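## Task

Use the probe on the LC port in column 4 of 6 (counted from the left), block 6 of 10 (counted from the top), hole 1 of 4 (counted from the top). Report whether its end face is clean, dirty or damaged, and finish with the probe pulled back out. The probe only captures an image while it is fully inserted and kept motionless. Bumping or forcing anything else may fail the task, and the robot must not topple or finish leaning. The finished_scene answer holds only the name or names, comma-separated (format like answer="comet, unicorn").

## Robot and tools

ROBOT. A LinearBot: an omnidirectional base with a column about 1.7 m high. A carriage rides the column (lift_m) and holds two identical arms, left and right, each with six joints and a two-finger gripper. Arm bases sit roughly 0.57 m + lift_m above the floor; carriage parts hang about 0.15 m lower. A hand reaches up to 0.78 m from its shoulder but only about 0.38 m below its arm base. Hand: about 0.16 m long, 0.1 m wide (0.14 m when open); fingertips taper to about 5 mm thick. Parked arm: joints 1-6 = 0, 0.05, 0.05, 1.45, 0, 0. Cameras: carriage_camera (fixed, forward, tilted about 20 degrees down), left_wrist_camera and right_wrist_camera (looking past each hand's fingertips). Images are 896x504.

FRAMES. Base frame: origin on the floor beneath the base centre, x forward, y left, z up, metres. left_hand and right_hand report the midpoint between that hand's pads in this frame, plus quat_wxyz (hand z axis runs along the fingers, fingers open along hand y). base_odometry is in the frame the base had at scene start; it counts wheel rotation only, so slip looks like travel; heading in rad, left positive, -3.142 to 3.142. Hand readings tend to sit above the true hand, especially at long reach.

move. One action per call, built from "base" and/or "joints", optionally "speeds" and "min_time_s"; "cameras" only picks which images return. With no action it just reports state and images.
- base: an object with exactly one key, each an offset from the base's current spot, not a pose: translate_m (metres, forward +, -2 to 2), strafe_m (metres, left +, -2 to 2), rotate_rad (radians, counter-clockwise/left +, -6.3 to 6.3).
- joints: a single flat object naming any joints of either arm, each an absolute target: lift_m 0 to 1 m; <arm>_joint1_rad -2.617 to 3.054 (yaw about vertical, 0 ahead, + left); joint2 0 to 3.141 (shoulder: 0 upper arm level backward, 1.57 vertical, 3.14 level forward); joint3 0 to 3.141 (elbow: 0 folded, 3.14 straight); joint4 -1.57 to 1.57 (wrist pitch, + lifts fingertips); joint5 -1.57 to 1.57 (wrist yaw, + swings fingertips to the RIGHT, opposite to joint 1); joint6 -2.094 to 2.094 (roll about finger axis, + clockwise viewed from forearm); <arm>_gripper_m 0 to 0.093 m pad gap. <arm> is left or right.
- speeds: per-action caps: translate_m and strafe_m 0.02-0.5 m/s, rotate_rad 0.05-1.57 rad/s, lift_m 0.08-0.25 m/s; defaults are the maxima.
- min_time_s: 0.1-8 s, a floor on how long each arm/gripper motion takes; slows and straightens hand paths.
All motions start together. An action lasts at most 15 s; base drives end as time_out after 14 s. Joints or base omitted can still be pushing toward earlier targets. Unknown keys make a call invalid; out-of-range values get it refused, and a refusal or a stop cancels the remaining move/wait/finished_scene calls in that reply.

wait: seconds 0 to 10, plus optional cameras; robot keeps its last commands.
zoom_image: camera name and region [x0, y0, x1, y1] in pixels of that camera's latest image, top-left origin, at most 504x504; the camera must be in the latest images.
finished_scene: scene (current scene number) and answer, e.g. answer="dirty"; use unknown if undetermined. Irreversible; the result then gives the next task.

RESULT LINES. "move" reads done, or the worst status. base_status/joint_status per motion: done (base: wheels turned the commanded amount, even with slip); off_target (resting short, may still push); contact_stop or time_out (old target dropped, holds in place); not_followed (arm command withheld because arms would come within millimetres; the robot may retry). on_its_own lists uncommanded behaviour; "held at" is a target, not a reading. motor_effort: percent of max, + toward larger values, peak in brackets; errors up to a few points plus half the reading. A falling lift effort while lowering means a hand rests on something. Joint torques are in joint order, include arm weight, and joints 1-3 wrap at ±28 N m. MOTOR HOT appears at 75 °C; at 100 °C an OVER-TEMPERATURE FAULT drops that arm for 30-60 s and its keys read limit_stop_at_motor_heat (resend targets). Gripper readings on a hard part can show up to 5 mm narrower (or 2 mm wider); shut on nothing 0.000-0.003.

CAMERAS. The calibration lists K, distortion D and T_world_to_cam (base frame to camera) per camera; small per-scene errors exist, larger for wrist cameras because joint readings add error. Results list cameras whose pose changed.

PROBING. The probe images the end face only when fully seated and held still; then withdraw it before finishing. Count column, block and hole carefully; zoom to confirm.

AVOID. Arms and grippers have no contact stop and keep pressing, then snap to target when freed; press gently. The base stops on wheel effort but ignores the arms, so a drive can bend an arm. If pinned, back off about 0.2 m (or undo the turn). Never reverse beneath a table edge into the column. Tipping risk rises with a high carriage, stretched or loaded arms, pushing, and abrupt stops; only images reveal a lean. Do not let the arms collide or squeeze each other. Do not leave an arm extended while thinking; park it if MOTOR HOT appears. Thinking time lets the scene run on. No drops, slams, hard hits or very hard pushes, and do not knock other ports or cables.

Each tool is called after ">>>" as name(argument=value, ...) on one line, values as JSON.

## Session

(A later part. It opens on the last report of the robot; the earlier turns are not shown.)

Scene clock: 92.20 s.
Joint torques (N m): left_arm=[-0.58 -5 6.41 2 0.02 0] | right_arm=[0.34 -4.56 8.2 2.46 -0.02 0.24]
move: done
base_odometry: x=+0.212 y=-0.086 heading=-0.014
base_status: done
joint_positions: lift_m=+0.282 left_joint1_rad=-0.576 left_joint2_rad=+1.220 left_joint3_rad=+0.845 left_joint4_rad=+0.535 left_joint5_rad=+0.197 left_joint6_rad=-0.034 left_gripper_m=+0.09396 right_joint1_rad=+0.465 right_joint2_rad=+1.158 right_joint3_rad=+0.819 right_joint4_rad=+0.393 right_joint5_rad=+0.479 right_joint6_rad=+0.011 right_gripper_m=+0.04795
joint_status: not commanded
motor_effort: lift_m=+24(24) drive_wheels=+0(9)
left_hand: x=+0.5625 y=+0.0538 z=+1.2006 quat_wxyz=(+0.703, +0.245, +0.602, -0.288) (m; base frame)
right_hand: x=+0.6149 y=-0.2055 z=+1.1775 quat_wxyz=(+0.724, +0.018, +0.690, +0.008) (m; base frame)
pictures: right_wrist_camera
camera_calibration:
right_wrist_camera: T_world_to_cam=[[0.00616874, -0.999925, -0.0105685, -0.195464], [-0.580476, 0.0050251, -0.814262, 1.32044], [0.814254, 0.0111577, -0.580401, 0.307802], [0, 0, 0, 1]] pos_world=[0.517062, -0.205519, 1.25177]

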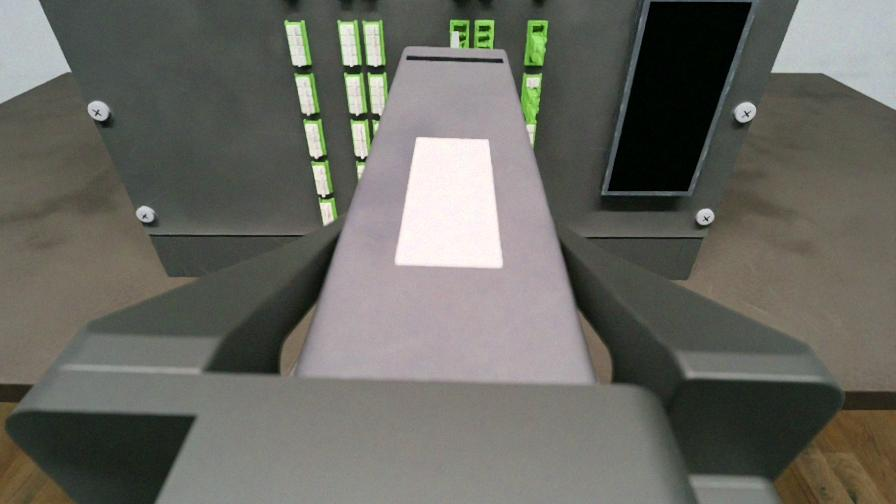

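>>> move(base={"rotate_rad": -0.0018}, joints={"lift_m": 0.2844}, speeds={"rotate_rad": 0.05}, cameras=[])

>>> wait(seconds=0.3, cameras=["right_wrist_camera", "left_wrist_camera"])

>>> zoom_image(camera="right_wrist_camera", region=[420, 0, 480, 60])

>>> zoom_image(camera="left_wrist_camera", region=[370, 80, 470, 180])

Scene clock: 97.37 s.
Joint torques (N m): left_arm=[-0.72 -4.83 6.32 2 0.04 0.01] | right_arm=[0.39 -4.56 8.25 2.45 -0.01 0.24]
move: done
base_odometry: x=+0.212 y=-0.085 heading=-0.016
base_status: done
joint_positions: lift_m=+0.284 left_joint1_rad=-0.576 left_joint2_rad=+1.220 left_joint3_rad=+0.845 left_joint4_rad=+0.537 left_joint5_rad=+0.197 left_joint6_rad=-0.034 left_gripper_m=+0.09396 right_joint1_rad=+0.465 right_joint2_rad=+1.158 right_joint3_rad=+0.819 right_joint4_rad=+0.394 right_joint5_rad=+0.479 right_joint6_rad=+0.012 right_gripper_m=+0.04795
joint_status: all done
motor_effort: lift_m=+24(28) drive_wheels=+3(8)
left_hand: x=+0.5624 y=+0.0538 z=+1.2036 quat_wxyz=(+0.704, +0.245, +0.601, -0.288) (m; base frame)
right_hand: x=+0.6149 y=-0.2055 z=+1.1801 quat_wxyz=(+0.724, +0.018, +0.689, +0.008) (m; base frame)
pictures: none
No camera images: "cameras" was empty.

Scene clock: 97.67 s.
Joint torques (N m): left_arm=[-0.68 -5 6.37 1.97 0.03 0] | right_arm=[0.39 -4.59 8.2 2.46 -0.02 0.25]
base_odometry: x=+0.212 y=-0.085 heading=-0.016
base_status: done
joint_positions: lift_m=+0.284 left_joint1_rad=-0.576 left_joint2_rad=+1.220 left_joint3_rad=+0.845 left_joint4_rad=+0.537 left_joint5_rad=+0.197 left_joint6_rad=-0.034 left_gripper_m=+0.09396 right_joint1_rad=+0.465 right_joint2_rad=+1.158 right_joint3_rad=+0.819 right_joint4_rad=+0.394 right_joint5_rad=+0.479 right_joint6_rad=+0.012 right_gripper_m=+0.04795
joint_status: all done
motor_effort: lift_m=+24(28) drive_wheels=+4(8)
left_hand: x=+0.5624 y=+0.0538 z=+1.2036 quat_wxyz=(+0.704, +0.245, +0.601, -0.288) (m; base frame)
right_hand: x=+0.6149 y=-0.2055 z=+1.1801 quat_wxyz=(+0.724, +0.018, +0.689, +0.008) (m; base frame)
wait: 0.30 s; at rest by 0.27 s
pictures: left_wrist_camera, right_wrist_camera
camera_calibration:
left_wrist_camera: T_world_to_cam=[[-0.710924, -0.702375, 0.0354327, 0.396214], [-0.313512, 0.271422, -0.909967, 1.26749], [0.629521, -0.658026, -0.413164, 0.305799], [0, 0, 0, 1]] pos_world=[0.486543, 0.135491, 1.26568]
right_wrist_camera: T_world_to_cam=[[0.00615629, -0.999917, -0.011285, -0.194631], [-0.579894, 0.00562404, -0.814672, 1.32284], [0.814669, 0.0115595, -0.579812, 0.308525], [0, 0, 0, 1]] pos_world=[0.51696, -0.205621, 1.25437]

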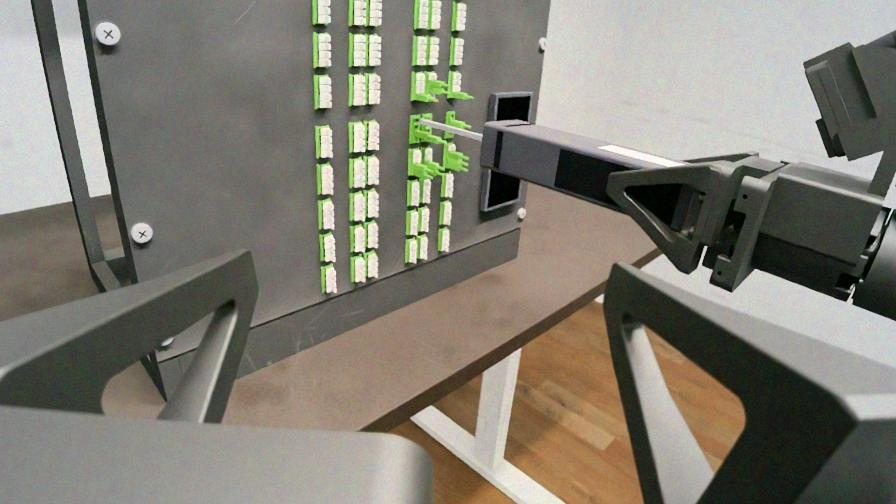

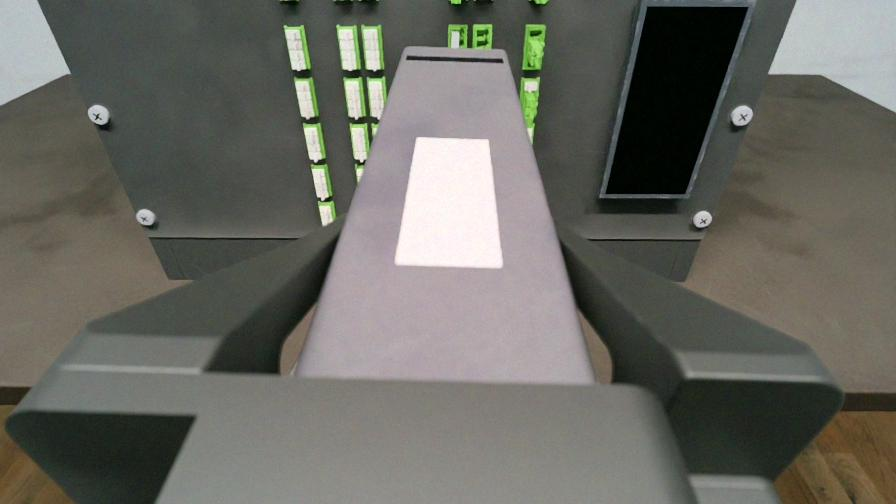

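Scaled by 8.400 from the camera's 896x504 image, which has a finer 1280x720 frame.

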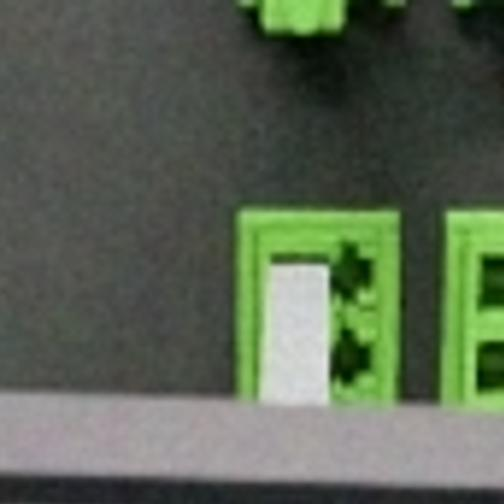

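Scaled by 5.040 from the camera's 896x504 image, which has a finer 1280x720 frame.

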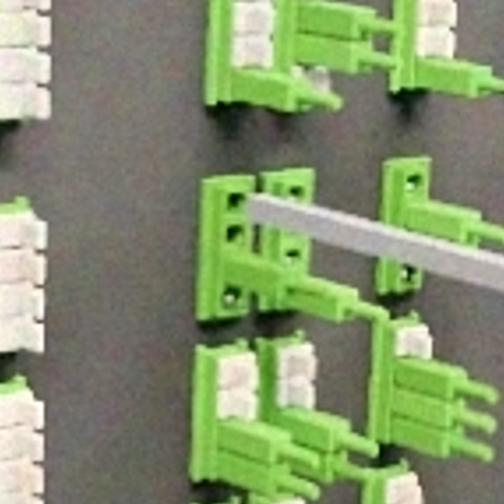

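>>> move(base={"rotate_rad": -0.0009}, joints={"lift_m": 0.2839}, speeds={"rotate_rad": 0.05}, cameras=[])

>>> move(base={"translate_m": 0.003}, speeds={"translate_m": 0.02}, cameras=["right_wrist_camera"])

>>> zoom_image(camera="right_wrist_camera", region=[420, 0, 480, 60])

Scene clock: 101.53 s.
Joint torques (N m): left_arm=[-0.58 -4.9 6.34 1.93 0.03 0] | right_arm=[0.36 -4.57 8.2 2.46 -0.01 0.25]
move: done
base_odometry: x=+0.212 y=-0.085 heading=-0.016
base_status: done
joint_positions: lift_m=+0.284 left_joint1_rad=-0.576 left_joint2_rad=+1.220 left_joint3_rad=+0.845 left_joint4_rad=+0.537 left_joint5_rad=+0.197 left_joint6_rad=-0.034 left_gripper_m=+0.09396 right_joint1_rad=+0.465 right_joint2_rad=+1.158 right_joint3_rad=+0.819 right_joint4_rad=+0.394 right_joint5_rad=+0.479 right_joint6_rad=+0.012 right_gripper_m=+0.04795
joint_status: all done
motor_effort: lift_m=+24(24) drive_wheels=+5(8)
left_hand: x=+0.5624 y=+0.0538 z=+1.2031 quat_wxyz=(+0.704, +0.245, +0.601, -0.288) (m; base frame)
right_hand: x=+0.6149 y=-0.2055 z=+1.1796 quat_wxyz=(+0.724, +0.018, +0.690, +0.008) (m; base frame)
pictures: none
No camera images: "cameras" was empty.

Scene clock: 102.17 s.
Joint torques (N m): left_arm=[-0.64 -4.94 6.45 1.98 0.03 0.03] | right_arm=[0.38 -4.57 8.2 2.46 -0.02 0.25]
move: done
base_odometry: x=+0.215 y=-0.085 heading=-0.015
base_status: done
joint_positions: lift_m=+0.284 left_joint1_rad=-0.576 left_joint2_rad=+1.220 left_joint3_rad=+0.845 left_joint4_rad=+0.536 left_joint5_rad=+0.197 left_joint6_rad=-0.034 left_gripper_m=+0.09396 right_joint1_rad=+0.465 right_joint2_rad=+1.158 right_joint3_rad=+0.819 right_joint4_rad=+0.393 right_joint5_rad=+0.479 right_joint6_rad=+0.012 right_gripper_m=+0.04795
joint_status: not commanded
motor_effort: lift_m=+24(24) drive_wheels=-5(14)
left_hand: x=+0.5624 y=+0.0538 z=+1.2030 quat_wxyz=(+0.704, +0.245, +0.601, -0.288) (m; base frame)
right_hand: x=+0.6149 y=-0.2055 z=+1.1795 quat_wxyz=(+0.724, +0.018, +0.690, +0.008) (m; base frame)
pictures: right_wrist_camera
camera_calibration:
right_wrist_camera: T_world_to_cam=[[0.00615839, -0.999921, -0.0109288, -0.195086], [-0.580479, 0.00532451, -0.814258, 1.32213], [0.814252, 0.0113585, -0.5804, 0.309004], [0, 0, 0, 1]] pos_world=[0.517062, -0.20562, 1.25377]

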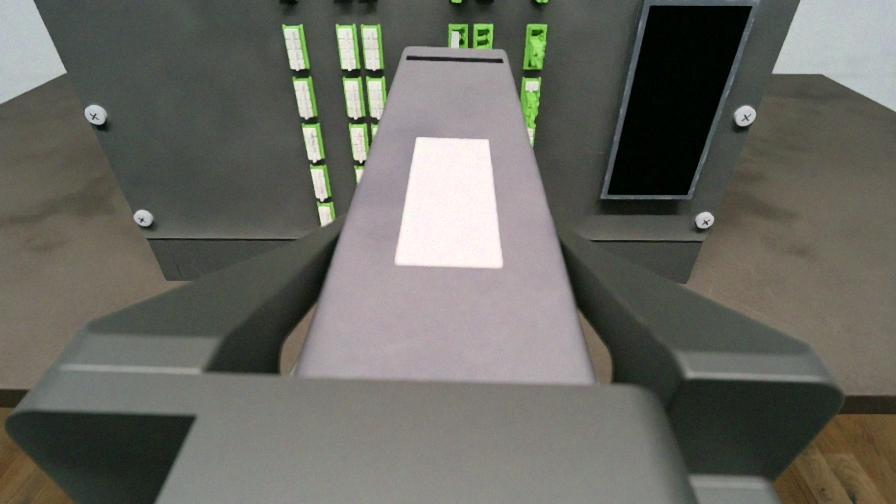

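Scaled by 8.400 from the camera's 896x504 image, which has a finer 1280x720 frame.

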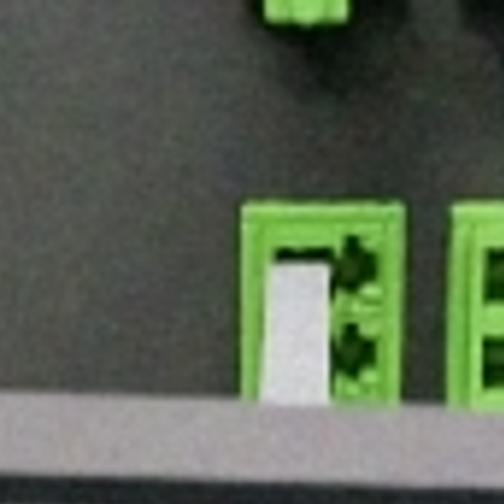

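>>> move(base={"translate_m": -0.002}, joints={"lift_m": 0.2847}, speeds={"translate_m": 0.02}, cameras=[])

>>> move(base={"rotate_rad": -0.0014}, speeds={"rotate_rad": 0.05}, cameras=[])

>>> wait(seconds=0.3, cameras=["right_wrist_camera"])

>>> zoom_image(camera="right_wrist_camera", region=[420, 0, 480, 60])

Scene clock: 105.97 s.
Joint torques (N m): left_arm=[-0.46 -4.85 6.38 2.01 0.02 0] | right_arm=[0.4 -4.55 8.24 2.49 -0.02 0.25]
move: done
base_odometry: x=+0.213 y=-0.085 heading=-0.015
base_status: done
joint_positions: lift_m=+0.285 left_joint1_rad=-0.576 left_joint2_rad=+1.220 left_joint3_rad=+0.845 left_joint4_rad=+0.536 left_joint5_rad=+0.197 left_joint6_rad=-0.034 left_gripper_m=+0.09396 right_joint1_rad=+0.465 right_joint2_rad=+1.158 right_joint3_rad=+0.819 right_joint4_rad=+0.391 right_joint5_rad=+0.479 right_joint6_rad=+0.012 right_gripper_m=+0.04795
joint_status: all done
motor_effort: lift_m=+24(26) drive_wheels=+3(16)
left_hand: x=+0.5624 y=+0.0538 z=+1.2036 quat_wxyz=(+0.704, +0.245, +0.601, -0.288) (m; base frame)
right_hand: x=+0.6150 y=-0.2055 z=+1.1797 quat_wxyz=(+0.723, +0.017, +0.690, +0.007) (m; base frame)
pictures: none
No camera images: "cameras" was empty.

Scene clock: 106.37 s.
Joint torques (N m): left_arm=[-0.58 -5.07 6.27 1.94 0.03 0.03] | right_arm=[0.38 -4.56 8.2 2.48 -0.02 0.25]
move: done
base_odometry: x=+0.213 y=-0.085 heading=-0.016
base_status: done
joint_positions: lift_m=+0.285 left_joint1_rad=-0.576 left_joint2_rad=+1.220 left_joint3_rad=+0.845 left_joint4_rad=+0.536 left_joint5_rad=+0.197 left_joint6_rad=-0.034 left_gripper_m=+0.09396 right_joint1_rad=+0.465 right_joint2_rad=+1.158 right_joint3_rad=+0.819 right_joint4_rad=+0.391 right_joint5_rad=+0.479 right_joint6_rad=+0.012 right_gripper_m=+0.04795
joint_status: not commanded
motor_effort: lift_m=+25(25) drive_wheels=-6(9)
left_hand: x=+0.5624 y=+0.0538 z=+1.2036 quat_wxyz=(+0.704, +0.245, +0.601, -0.288) (m; base frame)
right_hand: x=+0.6150 y=-0.2055 z=+1.1797 quat_wxyz=(+0.723, +0.017, +0.690, +0.007) (m; base frame)
pictures: none
No camera images: "cameras" was empty.

Scene clock: 106.67 s.
Joint torques (N m): left_arm=[-0.59 -4.96 6.38 1.99 -0.01 -0.02] | right_arm=[0.38 -4.56 8.2 2.49 -0.01 0.25]
base_odometry: x=+0.213 y=-0.085 heading=-0.016
base_status: done
joint_positions: lift_m=+0.285 left_joint1_rad=-0.576 left_joint2_rad=+1.220 left_joint3_rad=+0.845 left_joint4_rad=+0.536 left_joint5_rad=+0.197 left_joint6_rad=-0.034 left_gripper_m=+0.09396 right_joint1_rad=+0.465 right_joint2_rad=+1.158 right_joint3_rad=+0.819 right_joint4_rad=+0.391 right_joint5_rad=+0.479 right_joint6_rad=+0.012 right_gripper_m=+0.04795
joint_status: not commanded
motor_effort: lift_m=+24(25) drive_wheels=-7(9)
left_hand: x=+0.5624 y=+0.0538 z=+1.2036 quat_wxyz=(+0.704, +0.245, +0.601, -0.288) (m; base frame)
right_hand: x=+0.6150 y=-0.2055 z=+1.1797 quat_wxyz=(+0.723, +0.017, +0.690, +0.007) (m; base frame)
wait: 0.30 s; at rest by 0.27 s
pictures: right_wrist_camera
camera_calibration:
right_wrist_camera: T_world_to_cam=[[0.00625068, -0.999931, -0.00991812, -0.196296], [-0.582164, 0.0044254, -0.813059, 1.32169], [0.813047, 0.0108561, -0.582097, 0.311793], [0, 0, 0, 1]] pos_world=[0.517167, -0.205517, 1.25416]

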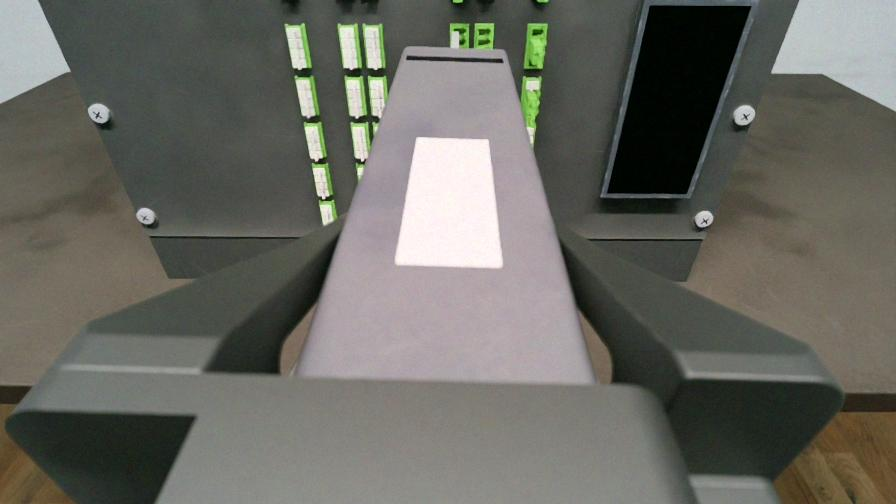

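Scaled by 8.400 from the camera's 896x504 image, which has a finer 1280x720 frame.

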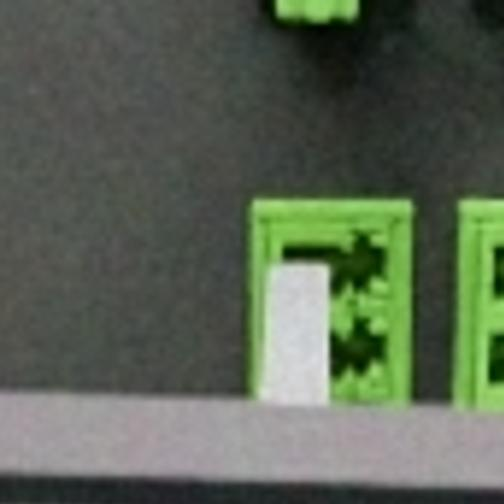

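>>> move(base={"rotate_rad": -0.002}, joints={"lift_m": 0.2853}, speeds={"rotate_rad": 0.05}, cameras=[])

>>> wait(seconds=0.3, cameras=["right_wrist_camera"])

>>> zoom_image(camera="right_wrist_camera", region=[420, 0, 480, 60])

Scene clock: 109.37 s.
Joint torques (N m): left_arm=[-0.5 -4.89 6.5 2 0 -0.02] | right_arm=[0.36 -4.56 8.18 2.49 -0.01 0.25]
move: done
base_odometry: x=+0.213 y=-0.085 heading=-0.017
base_status: done
joint_positions: lift_m=+0.285 left_joint1_rad=-0.576 left_joint2_rad=+1.220 left_joint3_rad=+0.845 left_joint4_rad=+0.537 left_joint5_rad=+0.197 left_joint6_rad=-0.034 left_gripper_m=+0.09396 right_joint1_rad=+0.465 right_joint2_rad=+1.158 right_joint3_rad=+0.819 right_joint4_rad=+0.391 right_joint5_rad=+0.479 right_joint6_rad=+0.012 right_gripper_m=+0.04795
joint_status: all done
motor_effort: lift_m=+25(26) drive_wheels=-6(11)
left_hand: x=+0.5624 y=+0.0538 z=+1.2043 quat_wxyz=(+0.704, +0.245, +0.601, -0.289) (m; base frame)
right_hand: x=+0.6150 y=-0.2055 z=+1.1801 quat_wxyz=(+0.723, +0.017, +0.691, +0.007) (m; base frame)
pictures: none
No camera images: "cameras" was empty.

Scene clock: 109.67 s.
Joint torques (N m): left_arm=[-0.57 -4.94 6.32 1.98 0.03 0] | right_arm=[0.36 -4.57 8.2 2.49 -0.02 0.25]
base_odometry: x=+0.213 y=-0.085 heading=-0.017
base_status: done
joint_positions: lift_m=+0.285 left_joint1_rad=-0.576 left_joint2_rad=+1.220 left_joint3_rad=+0.845 left_joint4_rad=+0.537 left_joint5_rad=+0.197 left_joint6_rad=-0.034 left_gripper_m=+0.09396 right_joint1_rad=+0.465 right_joint2_rad=+1.158 right_joint3_rad=+0.819 right_joint4_rad=+0.391 right_joint5_rad=+0.479 right_joint6_rad=+0.012 right_gripper_m=+0.04795
joint_status: all done
motor_effort: lift_m=+25(26) drive_wheels=-6(11)
left_hand: x=+0.5624 y=+0.0538 z=+1.2043 quat_wxyz=(+0.704, +0.245, +0.601, -0.289) (m; base frame)
right_hand: x=+0.6150 y=-0.2055 z=+1.1801 quat_wxyz=(+0.723, +0.017, +0.691, +0.007) (m; base frame)
wait: 0.30 s; at rest by 0.27 s
pictures: right_wrist_camera
camera_calibration:
right_wrist_camera: T_world_to_cam=[[0.00622443, -0.999933, -0.00978137, -0.19645], [-0.58239, 0.00432649, -0.812898, 1.32205], [0.812886, 0.0107564, -0.582324, 0.31235], [0, 0, 0, 1]] pos_world=[0.517268, -0.205516, 1.25466]

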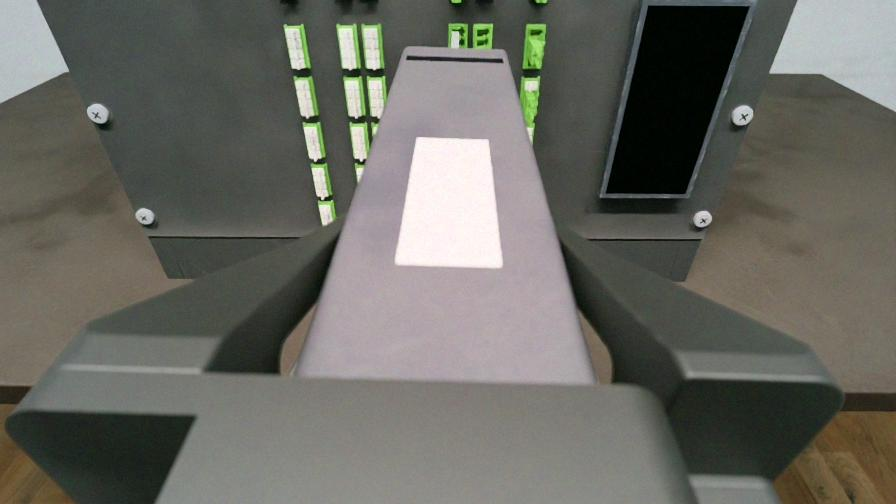

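Scaled by 8.400 from the camera's 896x504 image, which has a finer 1280x720 frame.

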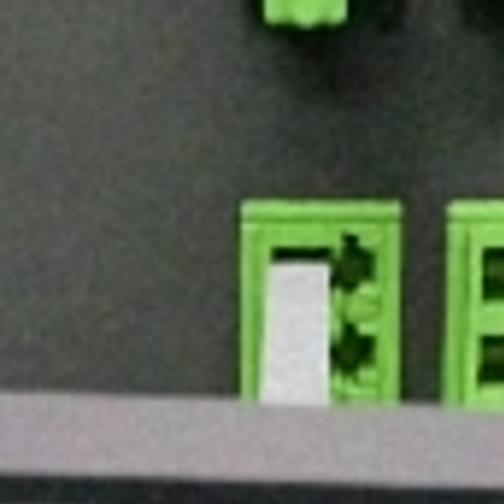

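>>> move(base={"rotate_rad": -0.0014}, joints={"lift_m": 0.2855}, speeds={"rotate_rad": 0.05}, cameras=[])

>>> move(base={"translate_m": 0.004}, speeds={"translate_m": 0.02}, cameras=["right_wrist_camera"])

>>> zoom_image(camera="right_wrist_camera", region=[420, 0, 480, 60])

Scene clock: 112.70 s.
Joint torques (N m): left_arm=[-0.54 -5.01 6.39 1.97 0.03 0] | right_arm=[0.35 -4.59 8.2 2.49 -0.02 0.25]
move: done
base_odometry: x=+0.213 y=-0.085 heading=-0.017
base_status: done
joint_positions: lift_m=+0.285 left_joint1_rad=-0.576 left_joint2_rad=+1.220 left_joint3_rad=+0.845 left_joint4_rad=+0.537 left_joint5_rad=+0.197 left_joint6_rad=-0.034 left_gripper_m=+0.09396 right_joint1_rad=+0.465 right_joint2_rad=+1.158 right_joint3_rad=+0.819 right_joint4_rad=+0.391 right_joint5_rad=+0.479 right_joint6_rad=+0.012 right_gripper_m=+0.04795
joint_status: all done
motor_effort: lift_m=+25(26) drive_wheels=-12(12)
left_hand: x=+0.5624 y=+0.0538 z=+1.2045 quat_wxyz=(+0.704, +0.245, +0.601, -0.289) (m; base frame)
right_hand: x=+0.6150 y=-0.2055 z=+1.1803 quat_wxyz=(+0.723, +0.017, +0.691, +0.007) (m; base frame)
pictures: none
No camera images: "cameras" was empty.

Scene clock: 113.27 s.
Joint torques (N m): left_arm=[-0.57 -4.94 6.37 1.98 0 0.01] | right_arm=[0.35 -4.56 8.21 2.49 -0.01 0.25]
move: done
base_odometry: x=+0.217 y=-0.085 heading=-0.017
base_status: done
joint_positions: lift_m=+0.285 left_joint1_rad=-0.576 left_joint2_rad=+1.220 left_joint3_rad=+0.845 left_joint4_rad=+0.536 left_joint5_rad=+0.197 left_joint6_rad=-0.034 left_gripper_m=+0.09396 right_joint1_rad=+0.465 right_joint2_rad=+1.158 right_joint3_rad=+0.819 right_joint4_rad=+0.390 right_joint5_rad=+0.479 right_joint6_rad=+0.012 right_gripper_m=+0.04795
joint_status: not commanded
motor_effort: lift_m=+25(25) drive_wheels=-9(15)
left_hand: x=+0.5624 y=+0.0538 z=+1.2044 quat_wxyz=(+0.704, +0.245, +0.601, -0.288) (m; base frame)
right_hand: x=+0.6150 y=-0.2055 z=+1.1802 quat_wxyz=(+0.723, +0.017, +0.691, +0.007) (m; base frame)
pictures: right_wrist_camera
camera_calibration:
right_wrist_camera: T_world_to_cam=[[0.00619748, -0.999934, -0.00964403, -0.196607], [-0.582682, 0.00422672, -0.812689, 1.322], [0.812677, 0.010656, -0.582618, 0.312862], [0, 0, 0, 1]] pos_world=[0.517269, -0.205516, 1.25476]

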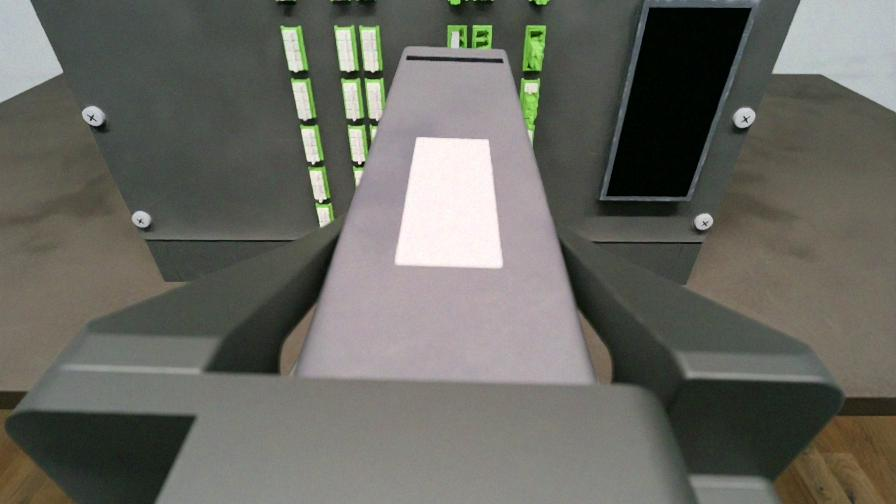

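Scaled by 8.400 from the camera's 896x504 image, which has a finer 1280x720 frame.

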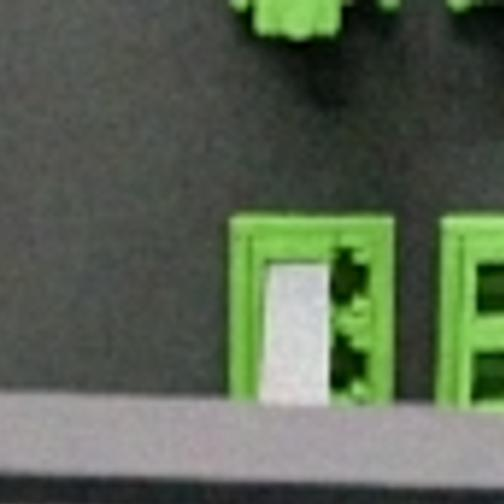

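>>> move(base={"translate_m": 0.004}, speeds={"translate_m": 0.02}, cameras=["right_wrist_camera"])

>>> zoom_image(camera="right_wrist_camera", region=[420, 0, 480, 60])

Scene clock: 115.60 s.
Joint torques (N m): left_arm=[-0.53 -5.14 6.45 1.98 0.01 -0.02] | right_arm=[0.39 -4.56 8.21 2.5 -0.04 0.25]
move: done
base_odometry: x=+0.221 y=-0.085 heading=-0.016
base_status: done
joint_positions: lift_m=+0.285 left_joint1_rad=-0.576 left_joint2_rad=+1.220 left_joint3_rad=+0.845 left_joint4_rad=+0.536 left_joint5_rad=+0.197 left_joint6_rad=-0.034 left_gripper_m=+0.09396 right_joint1_rad=+0.465 right_joint2_rad=+1.158 right_joint3_rad=+0.819 right_joint4_rad=+0.390 right_joint5_rad=+0.482 right_joint6_rad=+0.012 right_gripper_m=+0.04795
joint_status: not commanded
motor_effort: lift_m=+25(25) drive_wheels=-5(12)
left_hand: x=+0.5624 y=+0.0538 z=+1.2043 quat_wxyz=(+0.704, +0.245, +0.601, -0.288) (m; base frame)
right_hand: x=+0.6150 y=-0.2059 z=+1.1802 quat_wxyz=(+0.723, +0.018, +0.691, +0.006) (m; base frame)
pictures: right_wrist_camera
camera_calibration:
right_wrist_camera: T_world_to_cam=[[0.00391853, -0.999945, -0.00973838, -0.19542], [-0.582748, 0.00563053, -0.812634, 1.32226], [0.812644, 0.00885935, -0.582694, 0.312604], [0, 0, 0, 1]] pos_world=[0.517272, -0.205623, 1.25476]

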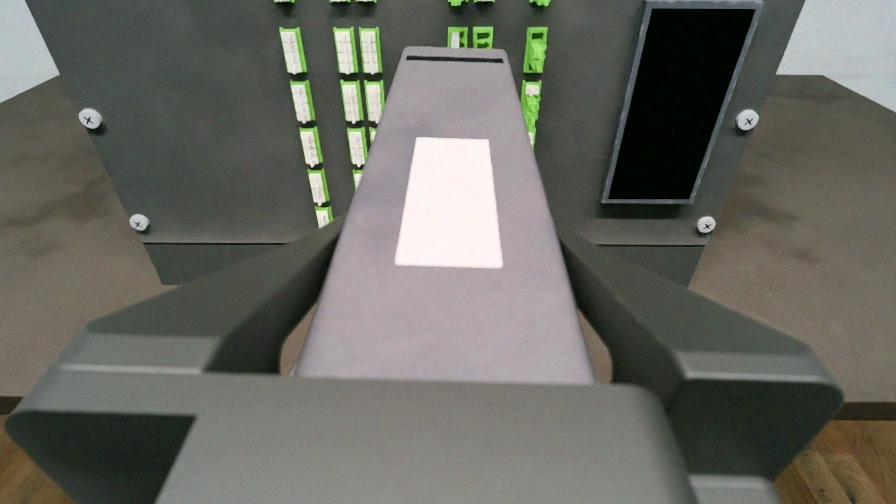

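Scaled by 8.400 from the camera's 896x504 image, which has a finer 1280x720 frame.

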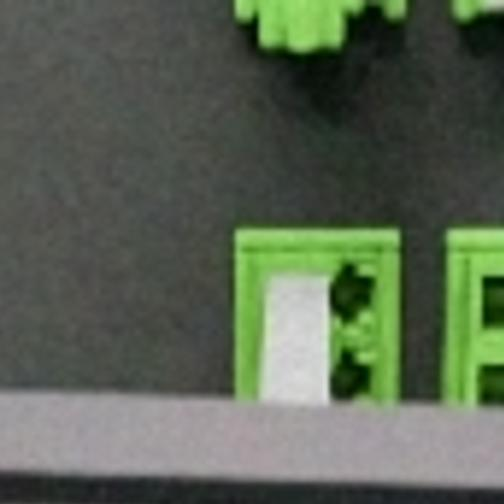

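>>> move(base={"rotate_rad": -0.0012}, speeds={"rotate_rad": 0.05}, cameras=[])

>>> move(base={"translate_m": 0.004}, speeds={"translate_m": 0.02}, cameras=["right_wrist_camera"])

>>> zoom_image(camera="right_wrist_camera", region=[420, 0, 480, 60])

Scene clock: 118.27 s.
Joint torques (N m): left_arm=[-0.5 -5.14 6.35 1.99 0.05 -0.04] | right_arm=[0.39 -4.59 8.23 2.49 -0.04 0.24]
move: done
base_odometry: x=+0.221 y=-0.085 heading=-0.017
base_status: done
joint_positions: lift_m=+0.285 left_joint1_rad=-0.576 left_joint2_rad=+1.220 left_joint3_rad=+0.845 left_joint4_rad=+0.536 left_joint5_rad=+0.197 left_joint6_rad=-0.034 left_gripper_m=+0.09396 right_joint1_rad=+0.465 right_joint2_rad=+1.158 right_joint3_rad=+0.819 right_joint4_rad=+0.390 right_joint5_rad=+0.482 right_joint6_rad=+0.012 right_gripper_m=+0.04795
joint_status: not commanded
motor_effort: lift_m=+25(25) drive_wheels=-6(9)
left_hand: x=+0.5624 y=+0.0538 z=+1.2043 quat_wxyz=(+0.704, +0.245, +0.601, -0.288) (m; base frame)
right_hand: x=+0.6150 y=-0.2059 z=+1.1802 quat_wxyz=(+0.723, +0.018, +0.691, +0.006) (m; base frame)
pictures: none
No camera images: "cameras" was empty.

Scene clock: 118.83 s.
Joint torques (N m): left_arm=[-0.69 -5.05 6.49 2.03 0.01 0.03] | right_arm=[0.35 -4.59 8.21 2.5 -0.06 0.24]
move: done
base_odometry: x=+0.225 y=-0.085 heading=-0.016
base_status: done
joint_positions: lift_m=+0.285 left_joint1_rad=-0.576 left_joint2_rad=+1.220 left_joint3_rad=+0.845 left_joint4_rad=+0.535 left_joint5_rad=+0.197 left_joint6_rad=-0.034 left_gripper_m=+0.09396 right_joint1_rad=+0.465 right_joint2_rad=+1.158 right_joint3_rad=+0.819 right_joint4_rad=+0.390 right_joint5_rad=+0.484 right_joint6_rad=+0.012 right_gripper_m=+0.04795
joint_status: not commanded
motor_effort: lift_m=+25(25) drive_wheels=+5(12)
left_hand: x=+0.5624 y=+0.0537 z=+1.2042 quat_wxyz=(+0.703, +0.245, +0.602, -0.288) (m; base frame)
right_hand: x=+0.6149 y=-0.2064 z=+1.1802 quat_wxyz=(+0.723, +0.019, +0.691, +0.006) (m; base frame)
pictures: right_wrist_camera
camera_calibration:
right_wrist_camera: T_world_to_cam=[[0.00127935, -0.999951, -0.00982273, -0.194159], [-0.582741, 0.00723703, -0.812626, 1.32258], [0.812657, 0.00676374, -0.582703, 0.312177], [0, 0, 0, 1]] pos_world=[0.517275, -0.205832, 1.25476]

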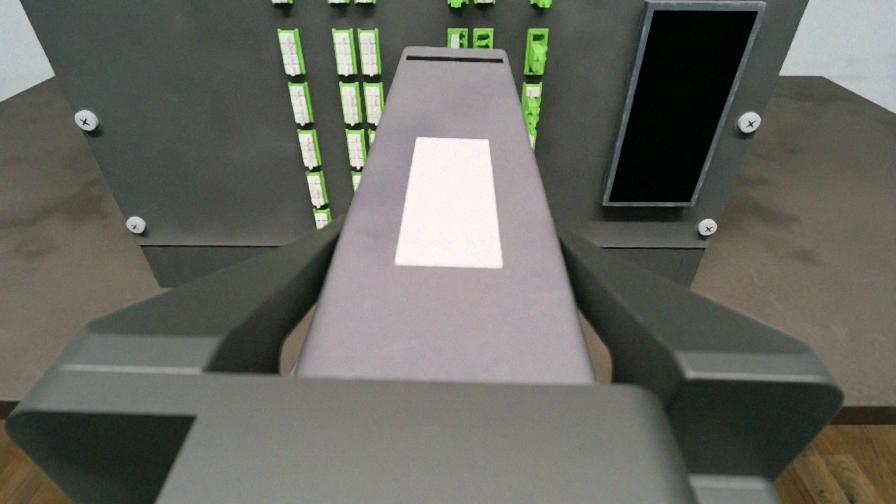

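Scaled by 8.400 from the camera's 896x504 image, which has a finer 1280x720 frame.

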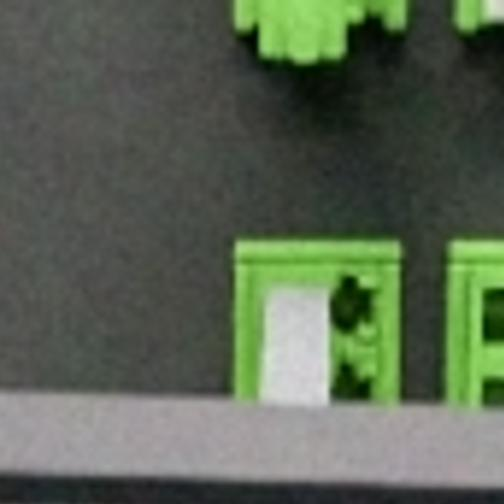

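>>> move(base={"rotate_rad": -0.0025}, speeds={"rotate_rad": 0.05}, cameras=[])

>>> move(base={"translate_m": 0.003}, speeds={"translate_m": 0.02}, cameras=["right_wrist_camera"])

>>> zoom_image(camera="right_wrist_camera", region=[420, 0, 480, 60])

Scene clock: 121.73 s.
Joint torques (N m): left_arm=[-0.5 -4.94 6.53 1.99 0.03 0.04] | right_arm=[0.38 -4.56 8.2 2.5 -0.06 0.25]
move: done
base_odometry: x=+0.225 y=-0.085 heading=-0.018
base_status: done
joint_positions: lift_m=+0.285 left_joint1_rad=-0.576 left_joint2_rad=+1.220 left_joint3_rad=+0.845 left_joint4_rad=+0.535 left_joint5_rad=+0.197 left_joint6_rad=-0.034 left_gripper_m=+0.09396 right_joint1_rad=+0.465 right_joint2_rad=+1.158 right_joint3_rad=+0.819 right_joint4_rad=+0.390 right_joint5_rad=+0.482 right_joint6_rad=+0.012 right_gripper_m=+0.04795
joint_status: not commanded
motor_effort: lift_m=+25(25) drive_wheels=-10(11)
left_hand: x=+0.5624 y=+0.0537 z=+1.2042 quat_wxyz=(+0.703, +0.245, +0.602, -0.288) (m; base frame)
right_hand: x=+0.6150 y=-0.2060 z=+1.1802 quat_wxyz=(+0.723, +0.018, +0.691, +0.006) (m; base frame)
pictures: none
No camera images: "cameras" was empty.

Scene clock: 122.33 s.
Joint torques (N m): left_arm=[-0.46 -4.98 6.39 1.99 0.02 0.01] | right_arm=[0.09 -4.21 8.18 2.52 -0.11 0.25]
move: done
base_odometry: x=+0.228 y=-0.084 heading=-0.017
base_status: done
joint_positions: lift_m=+0.285 left_joint1_rad=-0.576 left_joint2_rad=+1.220 left_joint3_rad=+0.845 left_joint4_rad=+0.535 left_joint5_rad=+0.197 left_joint6_rad=-0.034 left_gripper_m=+0.09396 right_joint1_rad=+0.468 right_joint2_rad=+1.154 right_joint3_rad=+0.819 right_joint4_rad=+0.387 right_joint5_rad=+0.488 right_joint6_rad=+0.012 right_gripper_m=+0.04795
joint_status: not commanded
motor_effort: lift_m=+25(25) drive_wheels=+7(16)
left_hand: x=+0.5624 y=+0.0537 z=+1.2042 quat_wxyz=(+0.703, +0.245, +0.602, -0.288) (m; base frame)
right_hand: x=+0.6138 y=-0.2060 z=+1.1807 quat_wxyz=(+0.723, +0.019, +0.691, +0.006) (m; base frame)
pictures: right_wrist_camera
camera_calibration:
right_wrist_camera: T_world_to_cam=[[0.00122053, -0.99995, -0.00990371, -0.19372], [-0.582854, 0.00733617, -0.812544, 1.3224], [0.812576, 0.00676415, -0.582816, 0.313602], [0, 0, 0, 1]] pos_world=[0.516175, -0.205532, 1.25536]

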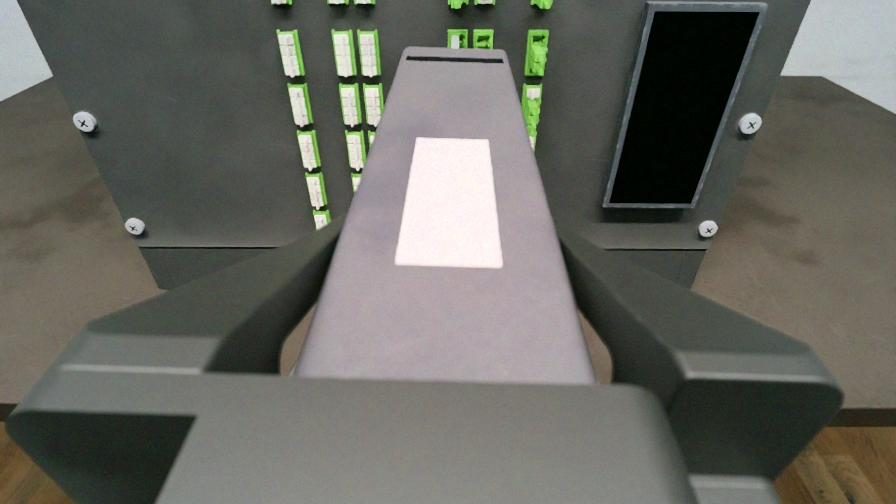

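Scaled by 8.400 from the camera's 896x504 image, which has a finer 1280x720 frame.

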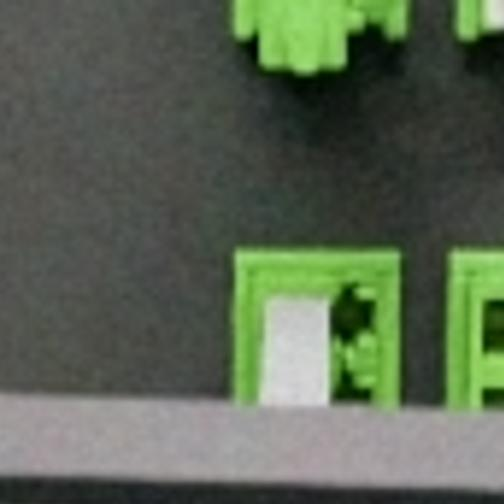

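>>> zoom_image(camera="right_wrist_camera", region=[60, 90, 160, 250])

>>> zoom_image(camera="right_wrist_camera", region=[670, 90, 770, 250])

>>> zoom_image(camera="right_wrist_camera", region=[440, 26, 470, 56])

Scaled by 3.150 from the camera's 896x504 image, which has a finer 1280x720 frame.

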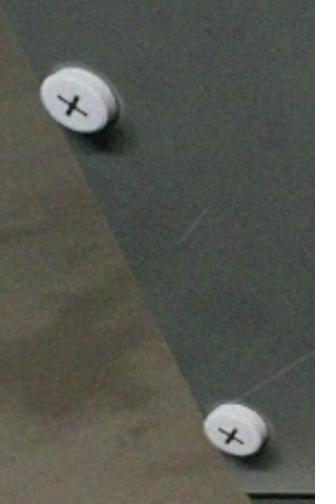

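Scaled by 3.150 from the camera's 896x504 image, which has a finer 1280x720 frame.

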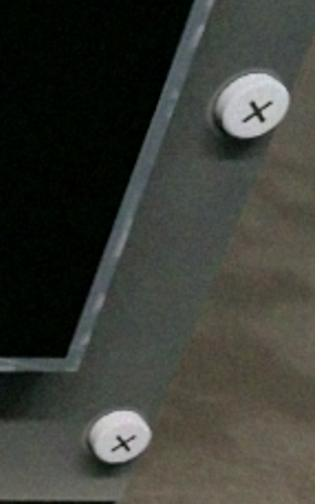

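Scaled by 16.800 from the camera's 896x504 image, which has a finer 1280x720 frame.

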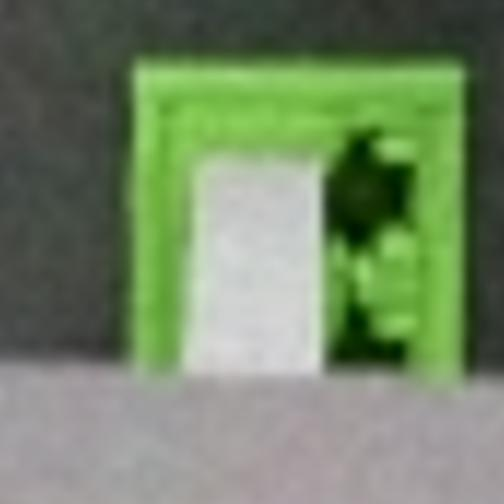

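>>> move(base={"translate_m": -0.015}, speeds={"translate_m": 0.03}, cameras=[])

>>> move(joints={"right_joint5_rad": 0.465}, base={"strafe_m": -0.004}, speeds={"strafe_m": 0.02}, min_time_s=0.6, cameras=[])

>>> move(base={"translate_m": 0.003}, speeds={"translate_m": 0.03}, cameras=["right_wrist_camera"])

>>> zoom_image(camera="right_wrist_camera", region=[420, 0, 480, 60])

>>> zoom_image(camera="right_wrist_camera", region=[440, 26, 470, 56])

Scene clock: 134.43 s.
Joint torques (N m): left_arm=[-0.47 -5 6.43 2.01 0.02 -0.01] | right_arm=[2.73 -8.66 7.58 2.02 0.31 0.25]
move: done
base_odometry: x=+0.213 y=-0.084 heading=-0.017
base_status: done
joint_positions: lift_m=+0.285 left_joint1_rad=-0.576 left_joint2_rad=+1.220 left_joint3_rad=+0.845 left_joint4_rad=+0.535 left_joint5_rad=+0.197 left_joint6_rad=-0.034 left_gripper_m=+0.09396 right_joint1_rad=+0.437 right_joint2_rad=+1.204 right_joint3_rad=+0.826 right_joint4_rad=+0.441 right_joint5_rad=+0.448 right_joint6_rad=+0.012 right_gripper_m=+0.04795
joint_status: not commanded
on_its_own: right_joint4_rad moved +0.055 to your old target +0.445
motor_effort: lift_m=+25(25) drive_wheels=-11(15)
left_hand: x=+0.5624 y=+0.0537 z=+1.2042 quat_wxyz=(+0.703, +0.245, +0.602, -0.288) (m; base frame)
right_hand: x=+0.6269 y=-0.2068 z=+1.1780 quat_wxyz=(+0.727, +0.018, +0.686, +0.010) (m; base frame)
pictures: none
No camera images: "cameras" was empty.

Scene clock: 135.33 s.
Joint torques (N m): left_arm=[-0.58 -4.96 6.35 1.97 0.04 0.02] | right_arm=[2.55 -8.65 7.6 2.03 0.2 0.25]
move: done
base_odometry: x=+0.213 y=-0.088 heading=-0.016
base_status: done
joint_positions: lift_m=+0.285 left_joint1_rad=-0.576 left_joint2_rad=+1.220 left_joint3_rad=+0.845 left_joint4_rad=+0.535 left_joint5_rad=+0.197 left_joint6_rad=-0.034 left_gripper_m=+0.09396 right_joint1_rad=+0.439 right_joint2_rad=+1.204 right_joint3_rad=+0.826 right_joint4_rad=+0.441 right_joint5_rad=+0.445 right_joint6_rad=+0.012 right_gripper_m=+0.04795
joint_status: all done
motor_effort: lift_m=+25(25) drive_wheels=-12(17)
left_hand: x=+0.5624 y=+0.0538 z=+1.2042 quat_wxyz=(+0.704, +0.245, +0.602, -0.288) (m; base frame)
right_hand: x=+0.6267 y=-0.2054 z=+1.1780 quat_wxyz=(+0.727, +0.016, +0.686, +0.012) (m; base frame)
pictures: none
No camera images: "cameras" was empty.

Scene clock: 135.93 s.
Joint torques (N m): left_arm=[-0.47 -4.97 6.34 1.99 0.02 -0.01] | right_arm=[1.74 -7.79 7.58 2.15 0.07 0.25]
move: done
base_odometry: x=+0.216 y=-0.088 heading=-0.016
base_status: done
joint_positions: lift_m=+0.285 left_joint1_rad=-0.576 left_joint2_rad=+1.220 left_joint3_rad=+0.845 left_joint4_rad=+0.535 left_joint5_rad=+0.197 left_joint6_rad=-0.034 left_gripper_m=+0.09396 right_joint1_rad=+0.448 right_joint2_rad=+1.194 right_joint3_rad=+0.826 right_joint4_rad=+0.428 right_joint5_rad=+0.458 right_joint6_rad=+0.012 right_gripper_m=+0.04795
joint_status: not commanded
motor_effort: lift_m=+25(25) drive_wheels=-11(14)
left_hand: x=+0.5624 y=+0.0538 z=+1.2042 quat_wxyz=(+0.704, +0.245, +0.602, -0.288) (m; base frame)
right_hand: x=+0.6237 y=-0.2048 z=+1.1788 quat_wxyz=(+0.726, +0.017, +0.688, +0.010) (m; base frame)
pictures: right_wrist_camera
camera_calibration:
right_wrist_camera: T_world_to_cam=[[0.011209, -0.999861, -0.0123129, -0.195847], [-0.575843, 0.00361234, -0.817552, 1.32729], [0.817483, 0.0162542, -0.575723, 0.294886], [0, 0, 0, 1]] pos_world=[0.52544, -0.205408, 1.25249]

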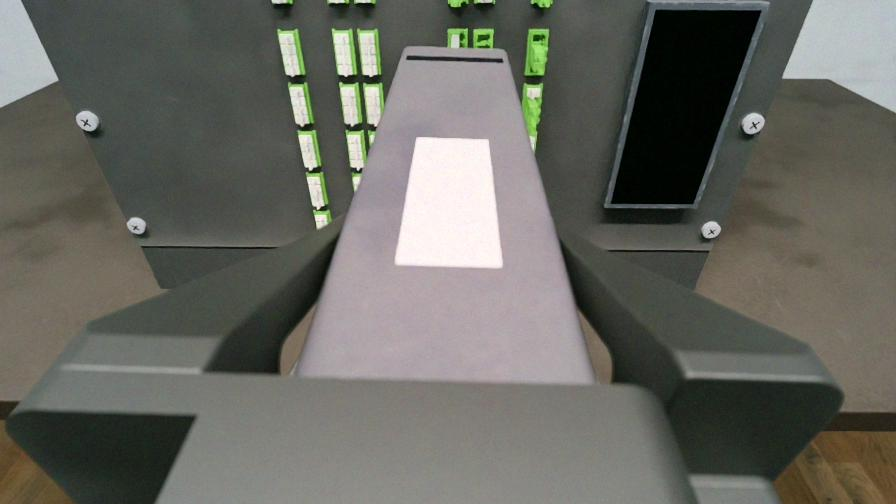

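Scaled by 8.400 from the camera's 896x504 image, which has a finer 1280x720 frame.

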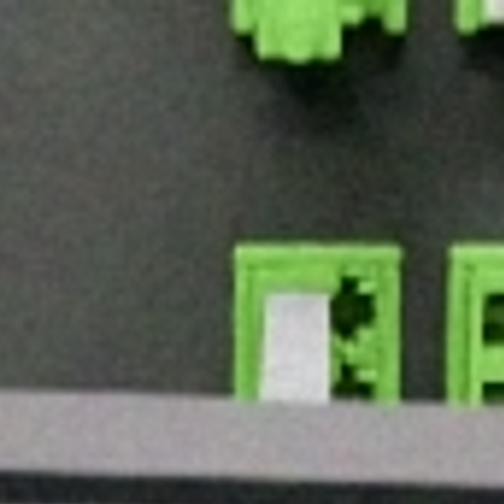

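Scaled by 16.800 from the camera's 896x504 image, which has a finer 1280x720 frame.

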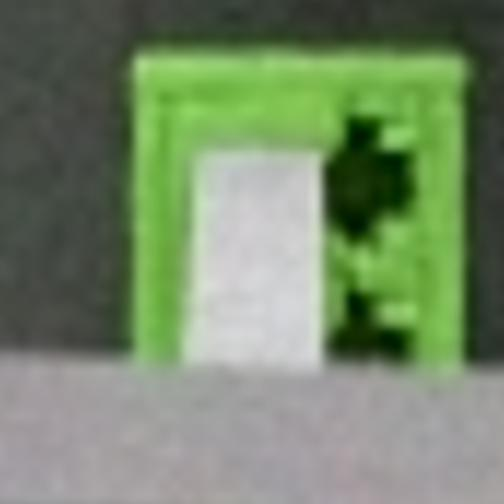

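>>> move(base={"translate_m": 0.007}, speeds={"translate_m": 0.03}, cameras=["right_wrist_camera"])

>>> zoom_image(camera="right_wrist_camera", region=[440, 26, 470, 56])

>>> zoom_image(camera="right_wrist_camera", region=[60, 90, 160, 250])

>>> zoom_image(camera="right_wrist_camera", region=[670, 90, 770, 250])

Scene clock: 142.80 s.
Joint torques (N m): left_arm=[-0.51 -5.03 6.45 1.98 0.06 -0.01] | right_arm=[0.7 -5.72 7.61 2.44 -0.11 0.24]
move: done
base_odometry: x=+0.223 y=-0.088 heading=-0.015
base_status: done
joint_positions: lift_m=+0.285 left_joint1_rad=-0.576 left_joint2_rad=+1.220 left_joint3_rad=+0.845 left_joint4_rad=+0.535 left_joint5_rad=+0.197 left_joint6_rad=-0.034 left_gripper_m=+0.09396 right_joint1_rad=+0.461 right_joint2_rad=+1.171 right_joint3_rad=+0.826 right_joint4_rad=+0.397 right_joint5_rad=+0.475 right_joint6_rad=+0.012 right_gripper_m=+0.04795
joint_status: not commanded
motor_effort: lift_m=+25(25) drive_wheels=-5(12)
left_hand: x=+0.5624 y=+0.0538 z=+1.2042 quat_wxyz=(+0.704, +0.245, +0.602, -0.288) (m; base frame)
right_hand: x=+0.6180 y=-0.2050 z=+1.1805 quat_wxyz=(+0.723, +0.017, +0.690, +0.007) (m; base frame)
pictures: right_wrist_camera
camera_calibration:
right_wrist_camera: T_world_to_cam=[[0.00653401, -0.99993, -0.00986951, -0.196014], [-0.581804, 0.00422583, -0.813318, 1.32418], [0.813303, 0.0110563, -0.581736, 0.309271], [0, 0, 0, 1]] pos_world=[0.520166, -0.205016, 1.25496]

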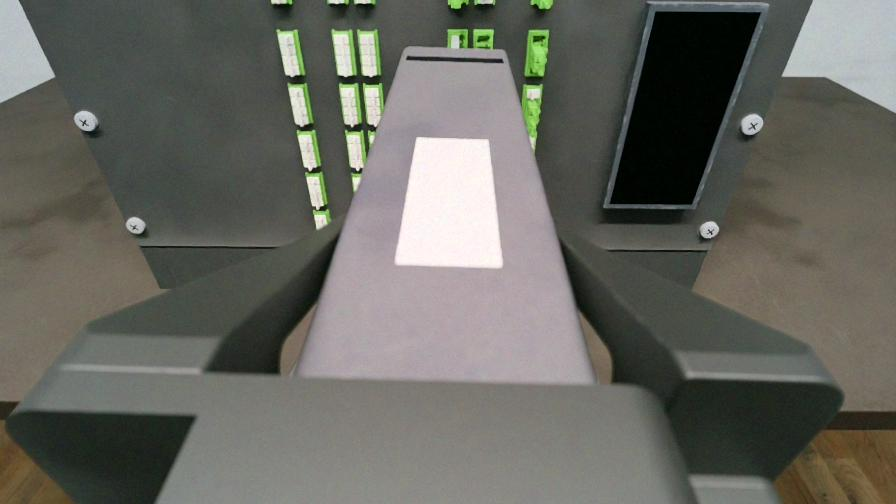

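Scaled by 16.800 from the camera's 896x504 image, which has a finer 1280x720 frame.

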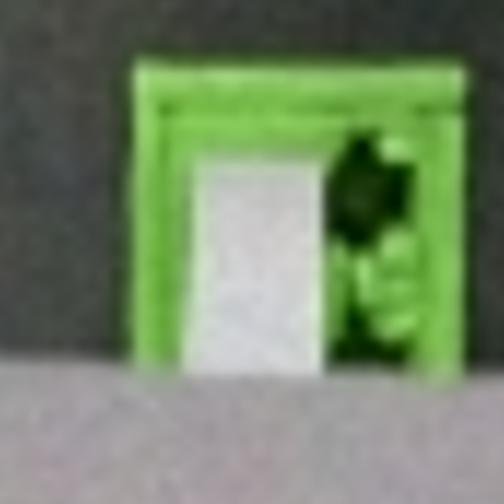

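Scaled by 3.150 from the camera's 896x504 image, which has a finer 1280x720 frame.

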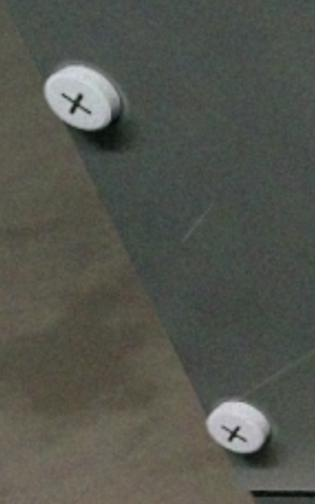

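Scaled by 3.150 from the camera's 896x504 image, which has a finer 1280x720 frame.

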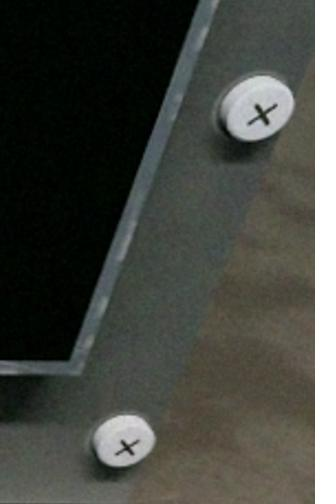

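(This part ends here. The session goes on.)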